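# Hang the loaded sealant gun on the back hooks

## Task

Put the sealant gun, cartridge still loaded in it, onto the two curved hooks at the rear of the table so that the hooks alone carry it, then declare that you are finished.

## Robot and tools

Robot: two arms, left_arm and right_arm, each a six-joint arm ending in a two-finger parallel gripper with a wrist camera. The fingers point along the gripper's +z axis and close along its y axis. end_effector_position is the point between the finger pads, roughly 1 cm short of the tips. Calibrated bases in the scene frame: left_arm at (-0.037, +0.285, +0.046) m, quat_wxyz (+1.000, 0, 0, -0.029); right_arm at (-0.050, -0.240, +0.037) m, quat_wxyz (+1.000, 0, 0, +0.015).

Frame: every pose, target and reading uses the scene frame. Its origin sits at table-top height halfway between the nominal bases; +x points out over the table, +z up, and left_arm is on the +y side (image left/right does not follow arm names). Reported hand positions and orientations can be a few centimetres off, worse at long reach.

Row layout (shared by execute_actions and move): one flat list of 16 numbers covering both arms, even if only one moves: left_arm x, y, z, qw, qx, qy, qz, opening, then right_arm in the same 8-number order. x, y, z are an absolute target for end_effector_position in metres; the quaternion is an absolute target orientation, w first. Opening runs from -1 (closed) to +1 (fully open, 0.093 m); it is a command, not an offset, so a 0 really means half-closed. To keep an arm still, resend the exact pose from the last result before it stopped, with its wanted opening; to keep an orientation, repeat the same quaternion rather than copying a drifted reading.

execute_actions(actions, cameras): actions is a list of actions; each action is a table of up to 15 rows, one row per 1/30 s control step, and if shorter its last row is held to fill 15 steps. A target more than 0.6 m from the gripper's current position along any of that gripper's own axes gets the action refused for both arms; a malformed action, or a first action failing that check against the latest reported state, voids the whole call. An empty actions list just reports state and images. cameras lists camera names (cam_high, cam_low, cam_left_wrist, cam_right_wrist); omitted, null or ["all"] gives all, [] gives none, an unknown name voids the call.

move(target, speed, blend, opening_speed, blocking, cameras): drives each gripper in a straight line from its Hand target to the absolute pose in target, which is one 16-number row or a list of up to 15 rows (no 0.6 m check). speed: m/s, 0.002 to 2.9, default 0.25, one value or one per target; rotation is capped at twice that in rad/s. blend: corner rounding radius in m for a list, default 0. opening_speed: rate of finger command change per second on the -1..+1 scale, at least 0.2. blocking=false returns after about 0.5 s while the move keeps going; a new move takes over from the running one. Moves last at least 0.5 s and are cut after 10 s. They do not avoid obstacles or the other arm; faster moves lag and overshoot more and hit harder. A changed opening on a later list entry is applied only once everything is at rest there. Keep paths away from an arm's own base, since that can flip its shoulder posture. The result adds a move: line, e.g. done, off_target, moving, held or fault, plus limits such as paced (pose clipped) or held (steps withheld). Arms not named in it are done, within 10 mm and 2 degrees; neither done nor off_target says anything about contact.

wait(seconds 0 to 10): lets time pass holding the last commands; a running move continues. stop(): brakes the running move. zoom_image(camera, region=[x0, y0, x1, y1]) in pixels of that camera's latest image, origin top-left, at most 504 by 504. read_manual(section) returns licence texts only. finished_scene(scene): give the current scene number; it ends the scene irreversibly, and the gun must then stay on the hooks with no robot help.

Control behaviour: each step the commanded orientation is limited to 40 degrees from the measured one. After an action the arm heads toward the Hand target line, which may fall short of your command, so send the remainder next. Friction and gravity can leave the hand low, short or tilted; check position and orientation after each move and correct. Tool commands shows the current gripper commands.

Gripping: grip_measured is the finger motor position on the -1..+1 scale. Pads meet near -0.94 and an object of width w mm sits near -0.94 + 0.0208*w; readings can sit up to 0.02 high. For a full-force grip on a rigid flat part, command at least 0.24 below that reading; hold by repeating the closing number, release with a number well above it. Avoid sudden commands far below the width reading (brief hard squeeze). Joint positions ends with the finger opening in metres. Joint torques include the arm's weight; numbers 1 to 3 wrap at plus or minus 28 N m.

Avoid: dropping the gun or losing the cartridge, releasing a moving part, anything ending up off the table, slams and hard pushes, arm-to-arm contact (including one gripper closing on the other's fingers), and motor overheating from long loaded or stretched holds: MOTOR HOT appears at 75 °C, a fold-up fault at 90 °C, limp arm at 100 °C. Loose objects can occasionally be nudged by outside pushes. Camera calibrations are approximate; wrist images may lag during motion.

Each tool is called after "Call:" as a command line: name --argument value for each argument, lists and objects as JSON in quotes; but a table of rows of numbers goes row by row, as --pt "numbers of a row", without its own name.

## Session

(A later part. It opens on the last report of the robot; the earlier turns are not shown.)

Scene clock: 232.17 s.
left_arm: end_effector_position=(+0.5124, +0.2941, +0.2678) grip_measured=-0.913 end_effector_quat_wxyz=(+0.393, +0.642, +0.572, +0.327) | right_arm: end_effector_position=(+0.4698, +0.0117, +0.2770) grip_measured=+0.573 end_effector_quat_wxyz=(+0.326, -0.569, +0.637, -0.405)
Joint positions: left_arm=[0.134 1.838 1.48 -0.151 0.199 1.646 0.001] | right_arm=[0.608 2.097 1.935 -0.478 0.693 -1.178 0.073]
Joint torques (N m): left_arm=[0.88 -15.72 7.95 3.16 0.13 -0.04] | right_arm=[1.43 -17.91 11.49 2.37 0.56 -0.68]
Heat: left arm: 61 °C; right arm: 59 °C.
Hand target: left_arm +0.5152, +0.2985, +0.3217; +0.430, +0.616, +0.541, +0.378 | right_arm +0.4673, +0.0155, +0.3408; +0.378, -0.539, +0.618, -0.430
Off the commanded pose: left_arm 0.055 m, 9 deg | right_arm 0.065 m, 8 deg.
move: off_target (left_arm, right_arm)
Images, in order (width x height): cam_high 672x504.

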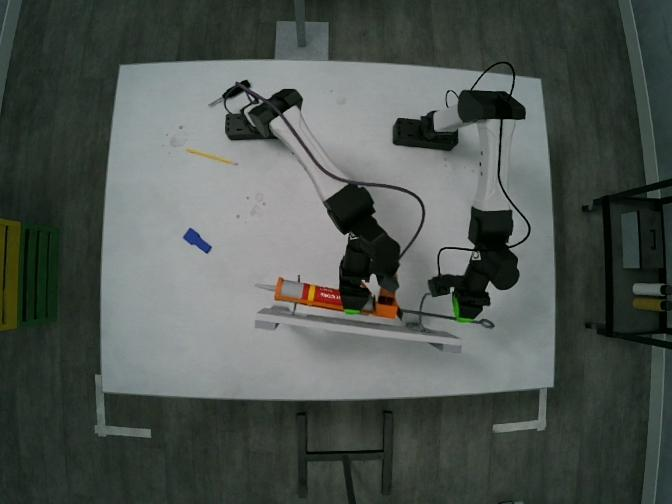

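Call:
move --target '[0.519,0.302,0.285,0.431,0.615,0.541,0.379,-1,0.473,0.021,0.306,0.379,-0.541,0.615,-0.431,0.1]' --speed 0.06 --cameras '["cam_high","cam_low"]'

Call:
zoom_image --camera "cam_high" --region '[200, 220, 500, 360]'

Scene clock: 240.73 s.
left_arm: end_effector_position=(+0.5140, +0.2941, +0.2570) grip_measured=-0.913 end_effector_quat_wxyz=(+0.418, +0.633, +0.558, +0.337) | right_arm: end_effector_position=(+0.4743, +0.0130, +0.2690) grip_measured=+0.573 end_effector_quat_wxyz=(+0.334, -0.562, +0.626, -0.426)
Joint positions: left_arm=[0.144 1.837 1.383 0.003 0.233 1.636 0.001] | right_arm=[0.612 2.097 1.862 -0.353 0.725 -1.221 0.073]
Joint torques (N m): left_arm=[0.53 -13.07 6.58 3.07 -0.18 0.08] | right_arm=[1.14 -17.46 6.91 2.59 0.2 -0.2]
Heat: left arm: 61 °C; right arm: 60 °C.
Hand target: left_arm +0.5176, +0.3018, +0.2852; +0.431, +0.615, +0.542, +0.378 | right_arm +0.4715, +0.0198, +0.3059; +0.378, -0.541, +0.616, -0.431
Off the commanded pose: left_arm 0.030 m, 6 deg | right_arm 0.038 m, 6 deg.
move: off_target (left_arm, right_arm)
Images, in order (width x height): cam_high 672x504, cam_low 672x504.

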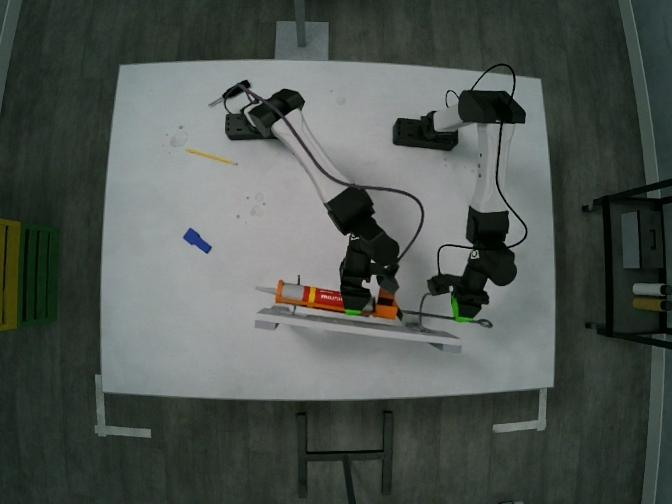

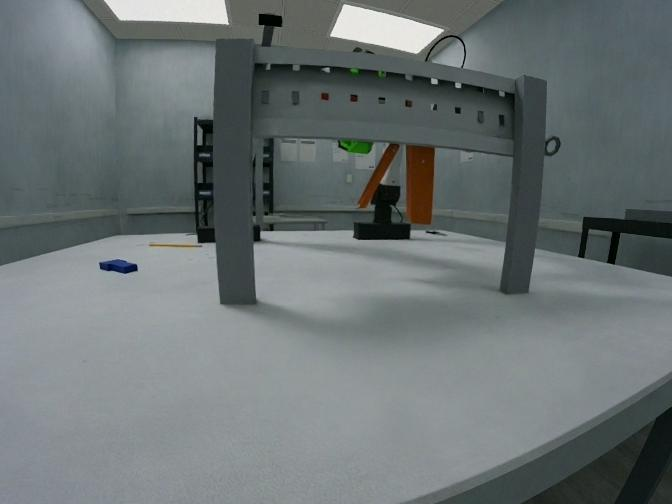

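Scaled by 1.680 from the camera's 672x504 image, which has a finer 960x720 frame.

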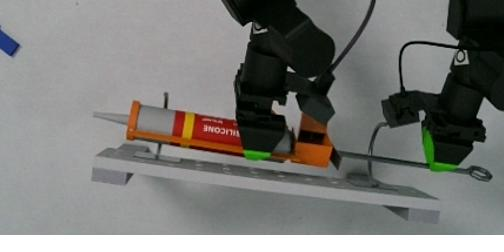

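Call:
move --target '[0.517,0.303,0.25,0.431,0.615,0.541,0.379,-1,0.472,0.022,0.272,0.379,-0.541,0.615,-0.431,0.1]' --speed 0.06 --cameras '["cam_high","cam_low"]'

Call:
zoom_image --camera "cam_high" --region '[200, 220, 500, 360]'

Scene clock: 248.33 s.
left_arm: end_effector_position=(+0.5114, +0.2955, +0.2410) grip_measured=-0.913 end_effector_quat_wxyz=(+0.433, +0.618, +0.557, +0.346) | right_arm: end_effector_position=(+0.4737, +0.0134, +0.2615) grip_measured=+0.573 end_effector_quat_wxyz=(+0.338, -0.559, +0.607, -0.452)
Joint positions: left_arm=[0.147 1.837 1.279 0.152 0.233 1.61 0.001] | right_arm=[0.622 2.084 1.762 -0.205 0.766 -1.29 0.073]
Joint torques (N m): left_arm=[0.55 -10.21 6.35 2.92 -0.17 0.32] | right_arm=[0.62 -15.23 5.33 2.36 -0.2 0.58]
Heat: left arm: 59 °C; right arm: 60 °C.
Hand target: left_arm +0.5164, +0.3030, +0.2501; +0.430, +0.615, +0.542, +0.378 | right_arm +0.4717, +0.0219, +0.2722; -0.377, +0.542, -0.615, +0.431
Off the commanded pose: left_arm 0.013 m, 4 deg | right_arm 0.014 m, 6 deg.
move: off_target (left_arm, right_arm)
Images, in order (width x height): cam_high 672x504, cam_low 672x504.

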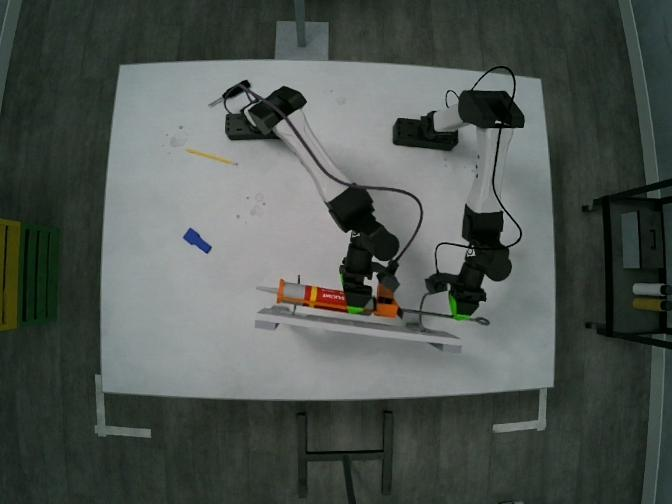

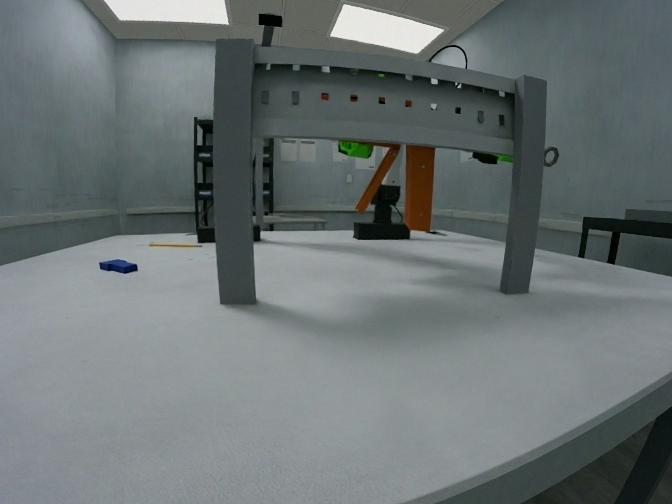

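Scaled by 1.680 from the camera's 672x504 image, which has a finer 960x720 frame.

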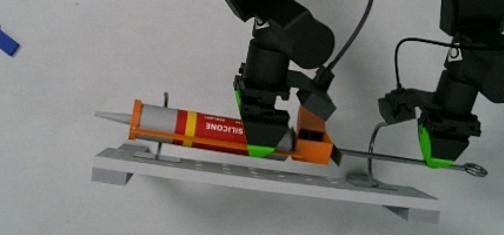

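Call:
move --pt "0.515 0.300 0.220 0.433 0.615 0.550 0.360 -1 0.473 0.016 0.257 0.340 -0.559 0.605 -0.455 0.1" --pt "0.5125 0.298 0.204 0.436 0.611 0.553 0.362 -1 0.473 0.015 0.257 0.340 -0.559 0.605 -0.455 0.1" --speed 0.05 --cameras '["cam_high","cam_low"]'

Call:
zoom_image --camera "cam_high" --region '[200, 220, 500, 360]'

Scene clock: 256.73 s.
left_arm: end_effector_position=(+0.5105, +0.2947, +0.2239) grip_measured=-0.913 end_effector_quat_wxyz=(+0.458, +0.597, +0.555, +0.356) | right_arm: end_effector_position=(+0.4733, +0.0133, +0.2578) grip_measured=+0.573 end_effector_quat_wxyz=(-0.328, +0.570, -0.597, +0.460)
Joint positions: left_arm=[0.147 1.859 1.175 0.34 0.238 1.566 0.001] | right_arm=[0.623 2.085 1.749 -0.192 0.769 -1.328 0.073]
Joint torques (N m): left_arm=[0.02 -7.23 5.45 2.57 -0.15 0.4] | right_arm=[0.35 -13.03 5.79 2.11 0.18 0.36]
Heat: left arm: 57 °C; right arm: 59 °C.
Hand target: left_arm +0.5117, +0.2980, +0.2042; +0.436, +0.611, +0.553, +0.361 | right_arm +0.4730, +0.0150, +0.2570; -0.339, +0.559, -0.605, +0.455
Off the commanded pose: left_arm 0.020 m, 3 deg | right_arm 0.002 m, 2 deg.
move: off_target (left_arm)
Images, in order (width x height): cam_high 672x504, cam_low 672x504.

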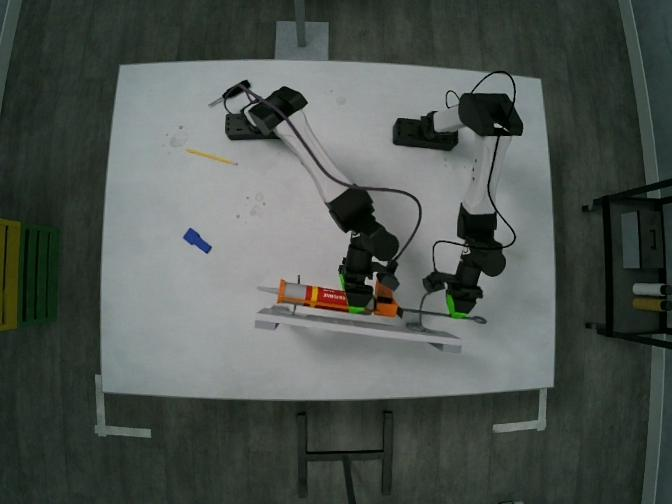

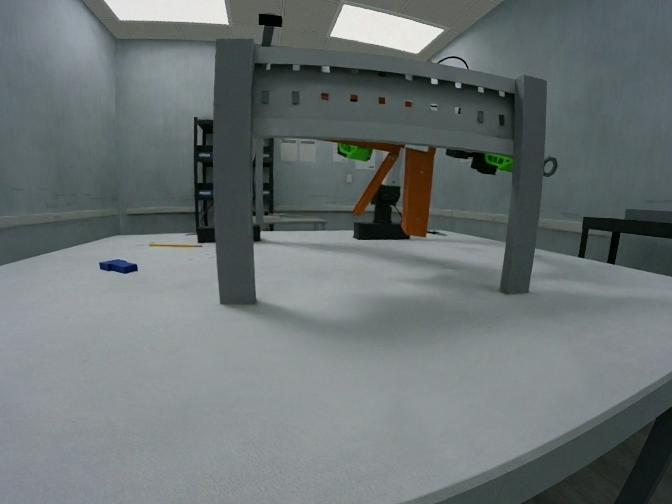

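Scaled by 1.680 from the camera's 672x504 image, which has a finer 960x720 frame.

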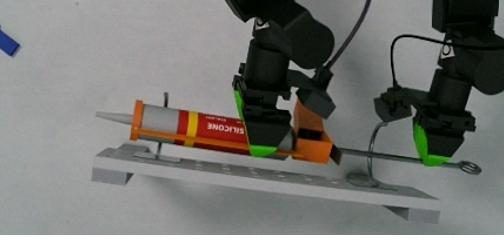

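Call:
move --pt "0.5108 0.295 0.218 0.458 0.597 0.555 0.356 -0.3 0.473 0.0135 0.257 0.333 -0.565 0.600 -0.458 0.1" --speed 0.04 --opening_speed 0.35 --cameras '["cam_high","cam_left_wrist","cam_right_wrist"]'

Call:
zoom_image --camera "cam_high" --region '[200, 220, 500, 360]'

Scene clock: 266.37 s.
left_arm: end_effector_position=(+0.5107, +0.2948, +0.2245) grip_measured=-0.302 end_effector_quat_wxyz=(+0.461, +0.593, +0.556, +0.356) | right_arm: end_effector_position=(+0.4733, +0.0133, +0.2579) grip_measured=+0.573 end_effector_quat_wxyz=(-0.328, +0.570, -0.596, +0.460)
Joint positions: left_arm=[0.147 1.859 1.171 0.35 0.237 1.558 0.031] | right_arm=[0.623 2.085 1.749 -0.191 0.769 -1.33 0.073]
Joint torques (N m): left_arm=[0.12 -9.31 5.56 2.56 0.11 0.02] | right_arm=[0.27 -13.14 5.91 2.03 0.2 0.17]
Heat: left arm: 54 °C; right arm: 57 °C.
Hand target: left_arm +0.5107, +0.2950, +0.2180; +0.458, +0.597, +0.555, +0.356 | right_arm +0.4730, +0.0135, +0.2571; -0.333, +0.565, -0.600, +0.458
Off the commanded pose: left_arm 0.007 m, 1 deg | right_arm 0.001 m, 1 deg.
move: done
camera_calibration:
cam_left_wrist: T_world_to_cam=[[-0.326667, -0.0542166, -0.943583, 0.395705], [-0.282166, 0.958418, 0.0426164, -0.107253], [0.902037, 0.280169, -0.328381, -0.385578], [0, 0, 0, 1]] pos_world=[0.446806, 0.232274, 0.251335]
cam_right_wrist: T_world_to_cam=[[0.332601, 0.0994166, 0.937813, -0.403467], [-0.533461, -0.800206, 0.274024, 0.226251], [0.777686, -0.591428, -0.213115, -0.221149], [0, 0, 0, 1]] pos_world=[0.426874, 0.0903648, 0.269248]
Images, in order (width x height): cam_high 672x504, cam_left_wrist 672x504, cam_right_wrist 672x504.

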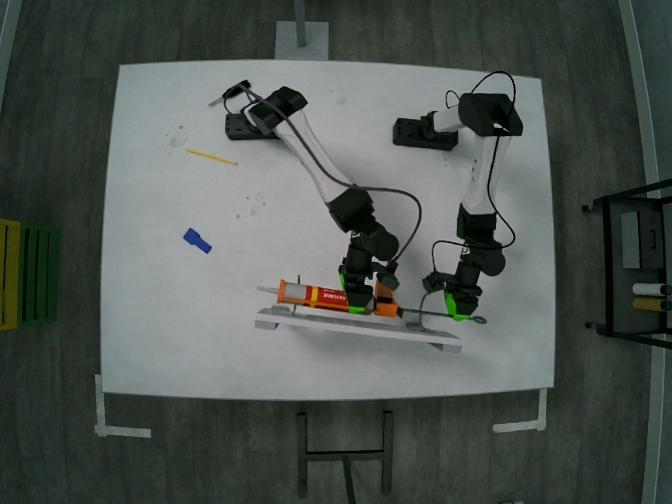

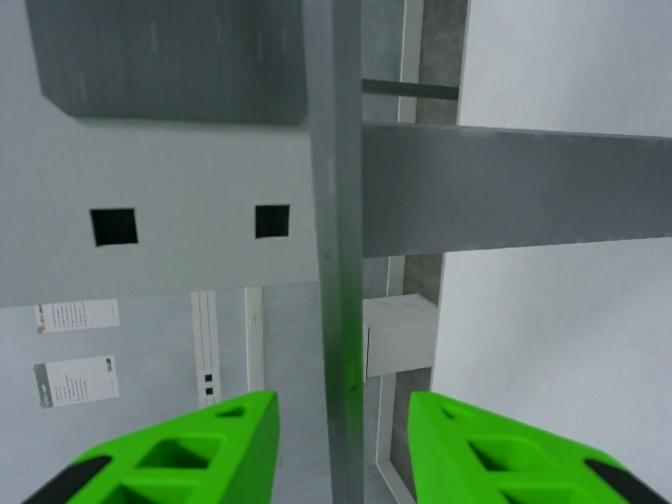

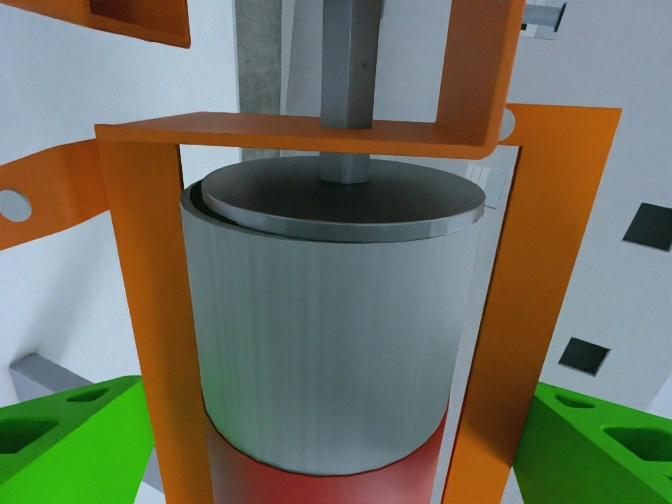

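Scaled by 1.680 from the camera's 672x504 image, which has a finer 960x720 frame.

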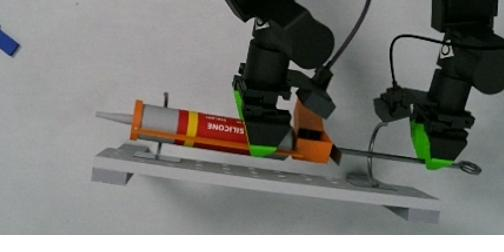

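Call:
move --pt "0.5108 0.295 0.218 0.458 0.597 0.555 0.356 -0.3 0.4733 0.0133 0.256 0.330 -0.568 0.598 -0.459 1" --speed 0.04 --opening_speed 0.35 --cameras '["cam_high","cam_left_wrist","cam_right_wrist"]'

Call:
zoom_image --camera "cam_high" --region '[200, 220, 500, 360]'

Scene clock: 274.97 s.
left_arm: end_effector_position=(+0.5107, +0.2948, +0.2245) grip_measured=-0.302 end_effector_quat_wxyz=(+0.461, +0.593, +0.556, +0.356) | right_arm: end_effector_position=(+0.4733, +0.0133, +0.2579) grip_measured=+1.000 end_effector_quat_wxyz=(-0.328, +0.571, -0.596, +0.460)
Joint positions: left_arm=[0.147 1.859 1.171 0.35 0.237 1.558 0.031] | right_arm=[0.623 2.085 1.749 -0.191 0.769 -1.331 0.093]
Joint torques (N m): left_arm=[0.17 -9.39 5.53 2.58 0.09 0.03] | right_arm=[0.18 -12.86 6 2 0.19 0.08]
Heat: left arm: 52 °C; right arm: 56 °C.
Hand target: left_arm +0.5107, +0.2950, +0.2180; +0.458, +0.597, +0.555, +0.356 | right_arm +0.4733, +0.0133, +0.2561; -0.330, +0.568, -0.598, +0.459
Off the commanded pose: left_arm 0.007 m, 1 deg | right_arm 0.002 m, 0 deg.
move: done
camera_calibration:
cam_left_wrist: T_world_to_cam=[[-0.326667, -0.0542166, -0.943583, 0.395705], [-0.282166, 0.958418, 0.0426164, -0.107253], [0.902037, 0.280169, -0.328381, -0.385578], [0, 0, 0, 1]] pos_world=[0.446806, 0.232274, 0.251335]
cam_right_wrist: T_world_to_cam=[[0.332744, 0.100222, 0.937676, -0.403564], [-0.533141, -0.800182, 0.274717, 0.225924], [0.777845, -0.591324, -0.212824, -0.221305], [0, 0, 0, 1]] pos_world=[0.426874, 0.0903638, 0.269249]
Images, in order (width x height): cam_high 672x504, cam_left_wrist 672x504, cam_right_wrist 672x504.

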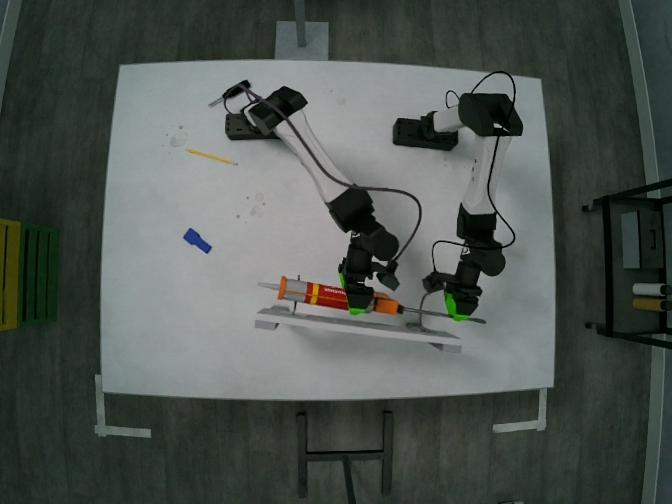

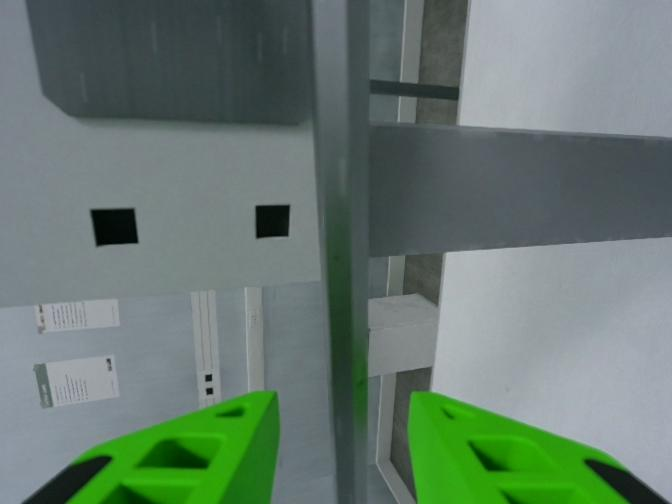

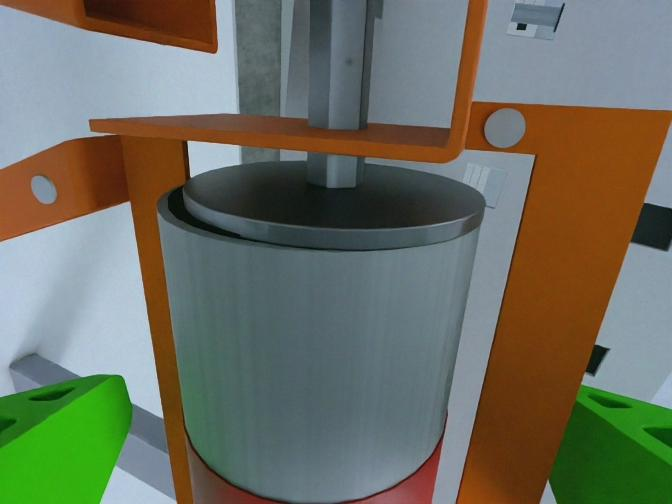

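Scaled by 1.680 from the camera's 672x504 image, which has a finer 960x720 frame.

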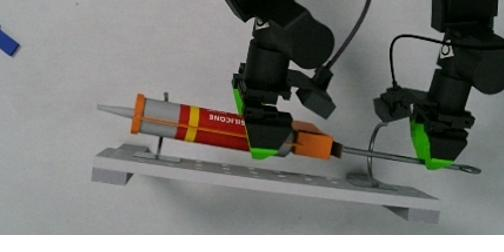

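Call:
move --pt "0.5108 0.295 0.218 0.458 0.597 0.555 0.356 -0.3 0.475 0.013 0.261 0.330 -0.568 0.598 -0.459 1" --pt "0.5108 0.295 0.218 0.458 0.597 0.555 0.356 -0.3 0.40 0.026 0.291 0.330 -0.568 0.598 -0.459 1" --pt "0.5108 0.295 0.218 0.458 0.597 0.555 0.356 -0.3 0.36 0.033 0.31 0.330 -0.568 0.598 -0.459 1" --speed '[0.03,0.06,0.1]' --cameras '["cam_high","cam_low","cam_left_wrist","cam_right_wrist"]'

Call:
zoom_image --camera "cam_high" --region '[200, 220, 500, 360]'

Scene clock: 287.70 s.
left_arm: end_effector_position=(+0.5107, +0.2948, +0.2246) grip_measured=-0.302 end_effector_quat_wxyz=(+0.461, +0.593, +0.556, +0.356) | right_arm: end_effector_position=(+0.3647, +0.0391, +0.2975) grip_measured=+1.000 end_effector_quat_wxyz=(-0.321, +0.579, -0.594, +0.457)
Joint positions: left_arm=[0.147 1.859 1.171 0.351 0.237 1.558 0.031] | right_arm=[0.837 1.855 1.63 -0.46 0.935 -1.149 0.093]
Joint torques (N m): left_arm=[0.08 -9.35 5.55 2.57 0.09 0.07] | right_arm=[0.29 -13.85 6.06 1.61 0.41 0.08]
Heat: left arm: 51 °C; right arm: 55 °C.
Hand target: left_arm +0.5107, +0.2950, +0.2180; +0.458, +0.597, +0.555, +0.356 | right_arm +0.3603, +0.0330, +0.3099; -0.330, +0.568, -0.598, +0.459
Off the commanded pose: left_arm 0.007 m, 1 deg | right_arm 0.015 m, 2 deg.
move: off_target (right_arm)
camera_calibration:
cam_left_wrist: T_world_to_cam=[[-0.326355, -0.0542211, -0.943691, 0.395627], [-0.282183, 0.958418, 0.0425197, -0.107193], [0.902145, 0.28017, -0.328085, -0.385791], [0, 0, 0, 1]] pos_world=[0.446906, 0.232274, 0.251335]
cam_right_wrist: T_world_to_cam=[[0.347918, 0.113203, 0.930666, -0.411019], [-0.521021, -0.801926, 0.292321, 0.168141], [0.779417, -0.5866, -0.220023, -0.111705], [0, 0, 0, 1]] pos_world=[0.31767, 0.115839, 0.308792]

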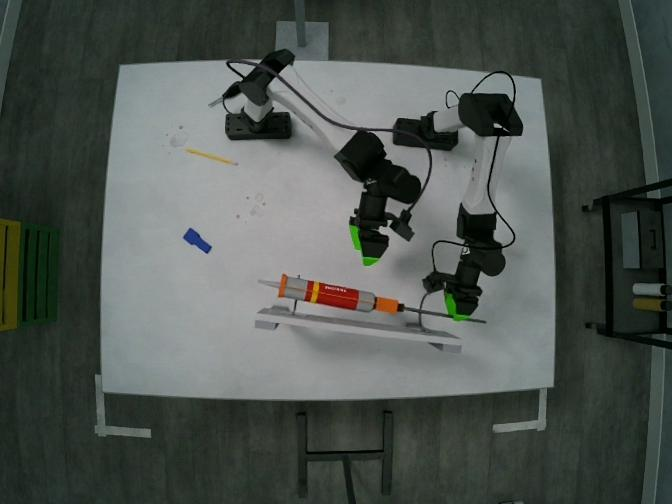

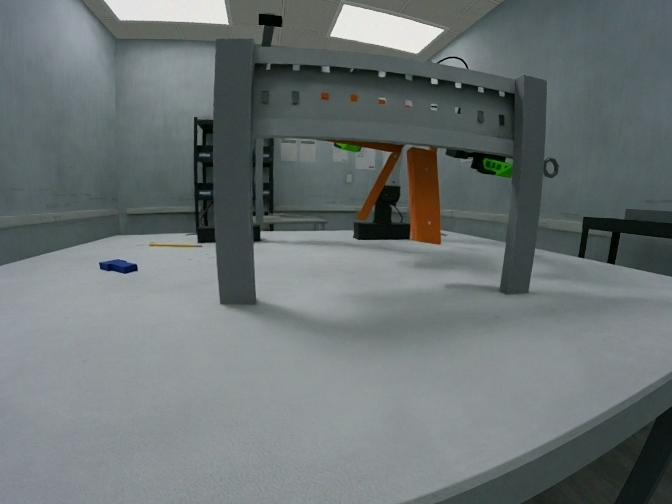

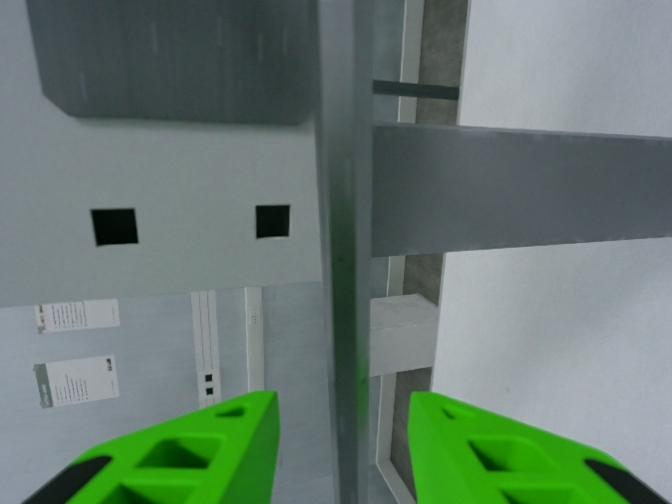

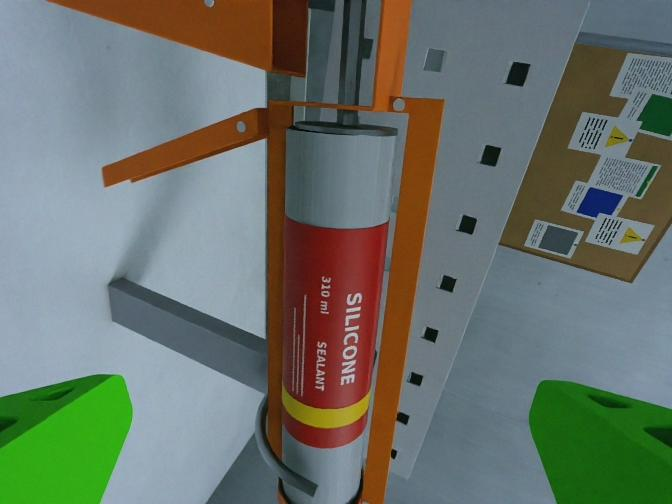

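Scaled by 1.680 from the camera's 672x504 image, which has a finer 960x720 frame.

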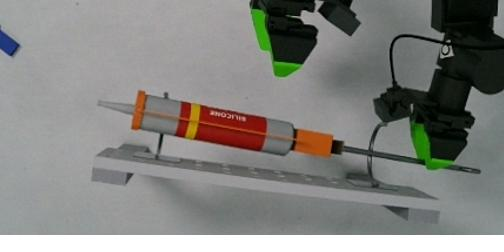

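Call:
move --pt "0.42 0.309 0.254 0.458 0.597 0.555 0.356 -0.3 0.36 0.033 0.31 0.330 -0.568 0.598 -0.459 1" --pt "0.32 0.32 0.30 0.458 0.597 0.555 0.356 -0.3 0.29 -0.05 0.36 0.330 -0.568 0.598 -0.459 1" --speed '[0.05,0.15]'

Call:
zoom_image --camera "cam_high" --region '[200, 220, 500, 360]'

Scene clock: 296.50 s.
left_arm: end_effector_position=(+0.3228, +0.3207, +0.3012) grip_measured=-0.302 end_effector_quat_wxyz=(+0.458, +0.593, +0.558, +0.357) | right_arm: end_effector_position=(+0.2930, -0.0457, +0.3587) grip_measured=+1.000 end_effector_quat_wxyz=(-0.330, +0.572, -0.596, +0.457)
Joint positions: left_arm=[0.345 1.057 0.79 -0.097 0.416 1.63 0.031] | right_arm=[0.837 1.445 1.418 -0.637 0.938 -1.148 0.093]
Joint torques (N m): left_arm=[0.62 -3.78 5.98 2.27 0.29 0.07] | right_arm=[0.24 -7.77 5.63 1.63 0.39 0.1]
Heat: left arm: 51 °C; right arm: 54 °C.
Hand target: left_arm +0.3201, +0.3201, +0.2999; +0.458, +0.597, +0.555, +0.356 | right_arm +0.2901, -0.0500, +0.3600; -0.330, +0.568, -0.598, +0.459
Off the commanded pose: left_arm 0.003 m, 1 deg | right_arm 0.005 m, 1 deg.
move: done
camera_calibration:
cam_left_wrist: T_world_to_cam=[[-0.329673, -0.0542822, -0.942533, 0.408722], [-0.288255, 0.956461, 0.0457397, -0.186653], [0.899013, 0.286769, -0.330966, -0.198638], [0, 0, 0, 1]] pos_world=[0.259519, 0.257676, 0.328029]
cam_right_wrist: T_world_to_cam=[[0.334304, 0.0974267, 0.937416, -0.432643], [-0.526968, -0.80531, 0.271626, 0.0539416], [0.781374, -0.584794, -0.217878, -0.0934415], [0, 0, 0, 1]] pos_world=[0.246073, 0.0309465, 0.370556]

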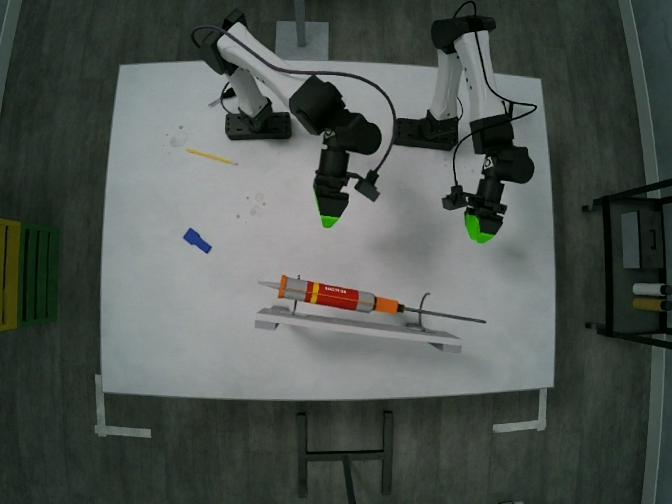

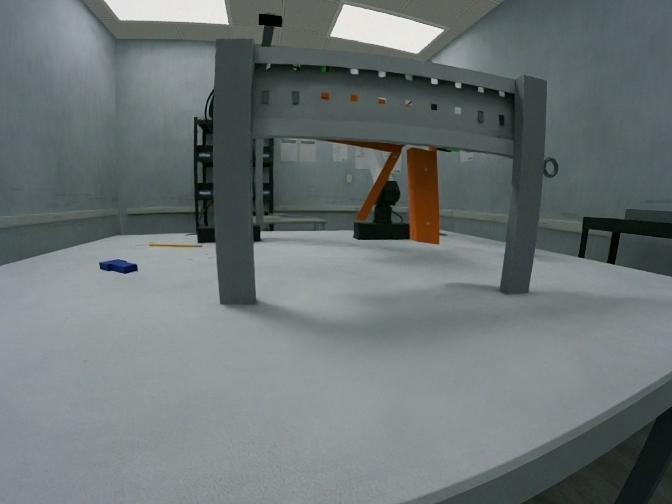

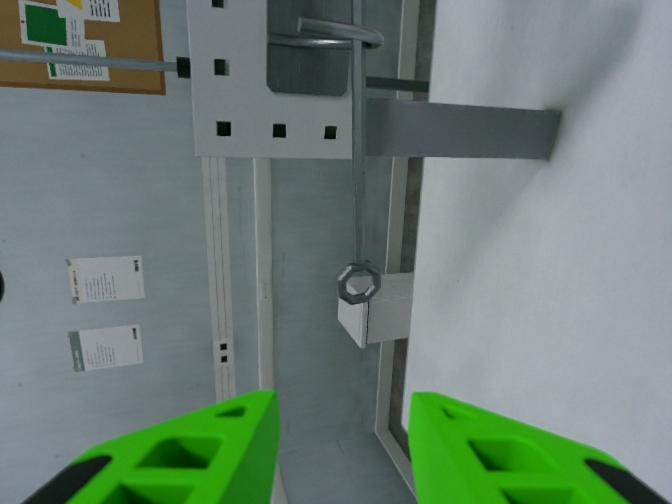

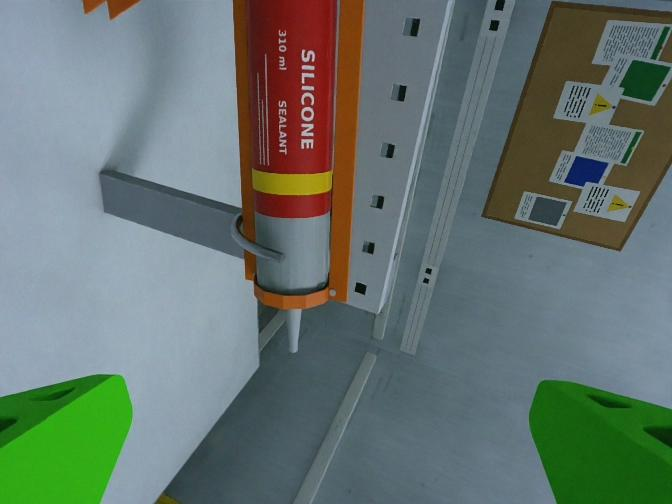

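Scaled by 1.680 from the camera's 672x504 image, which has a finer 960x720 frame.

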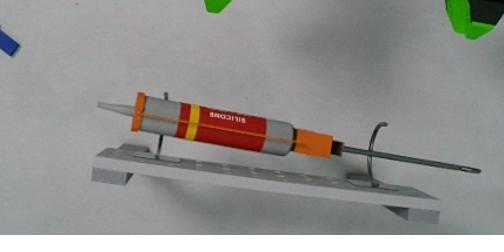

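Hung well.

Call:
finished_scene --scene 3

The scene is finished: the task was done.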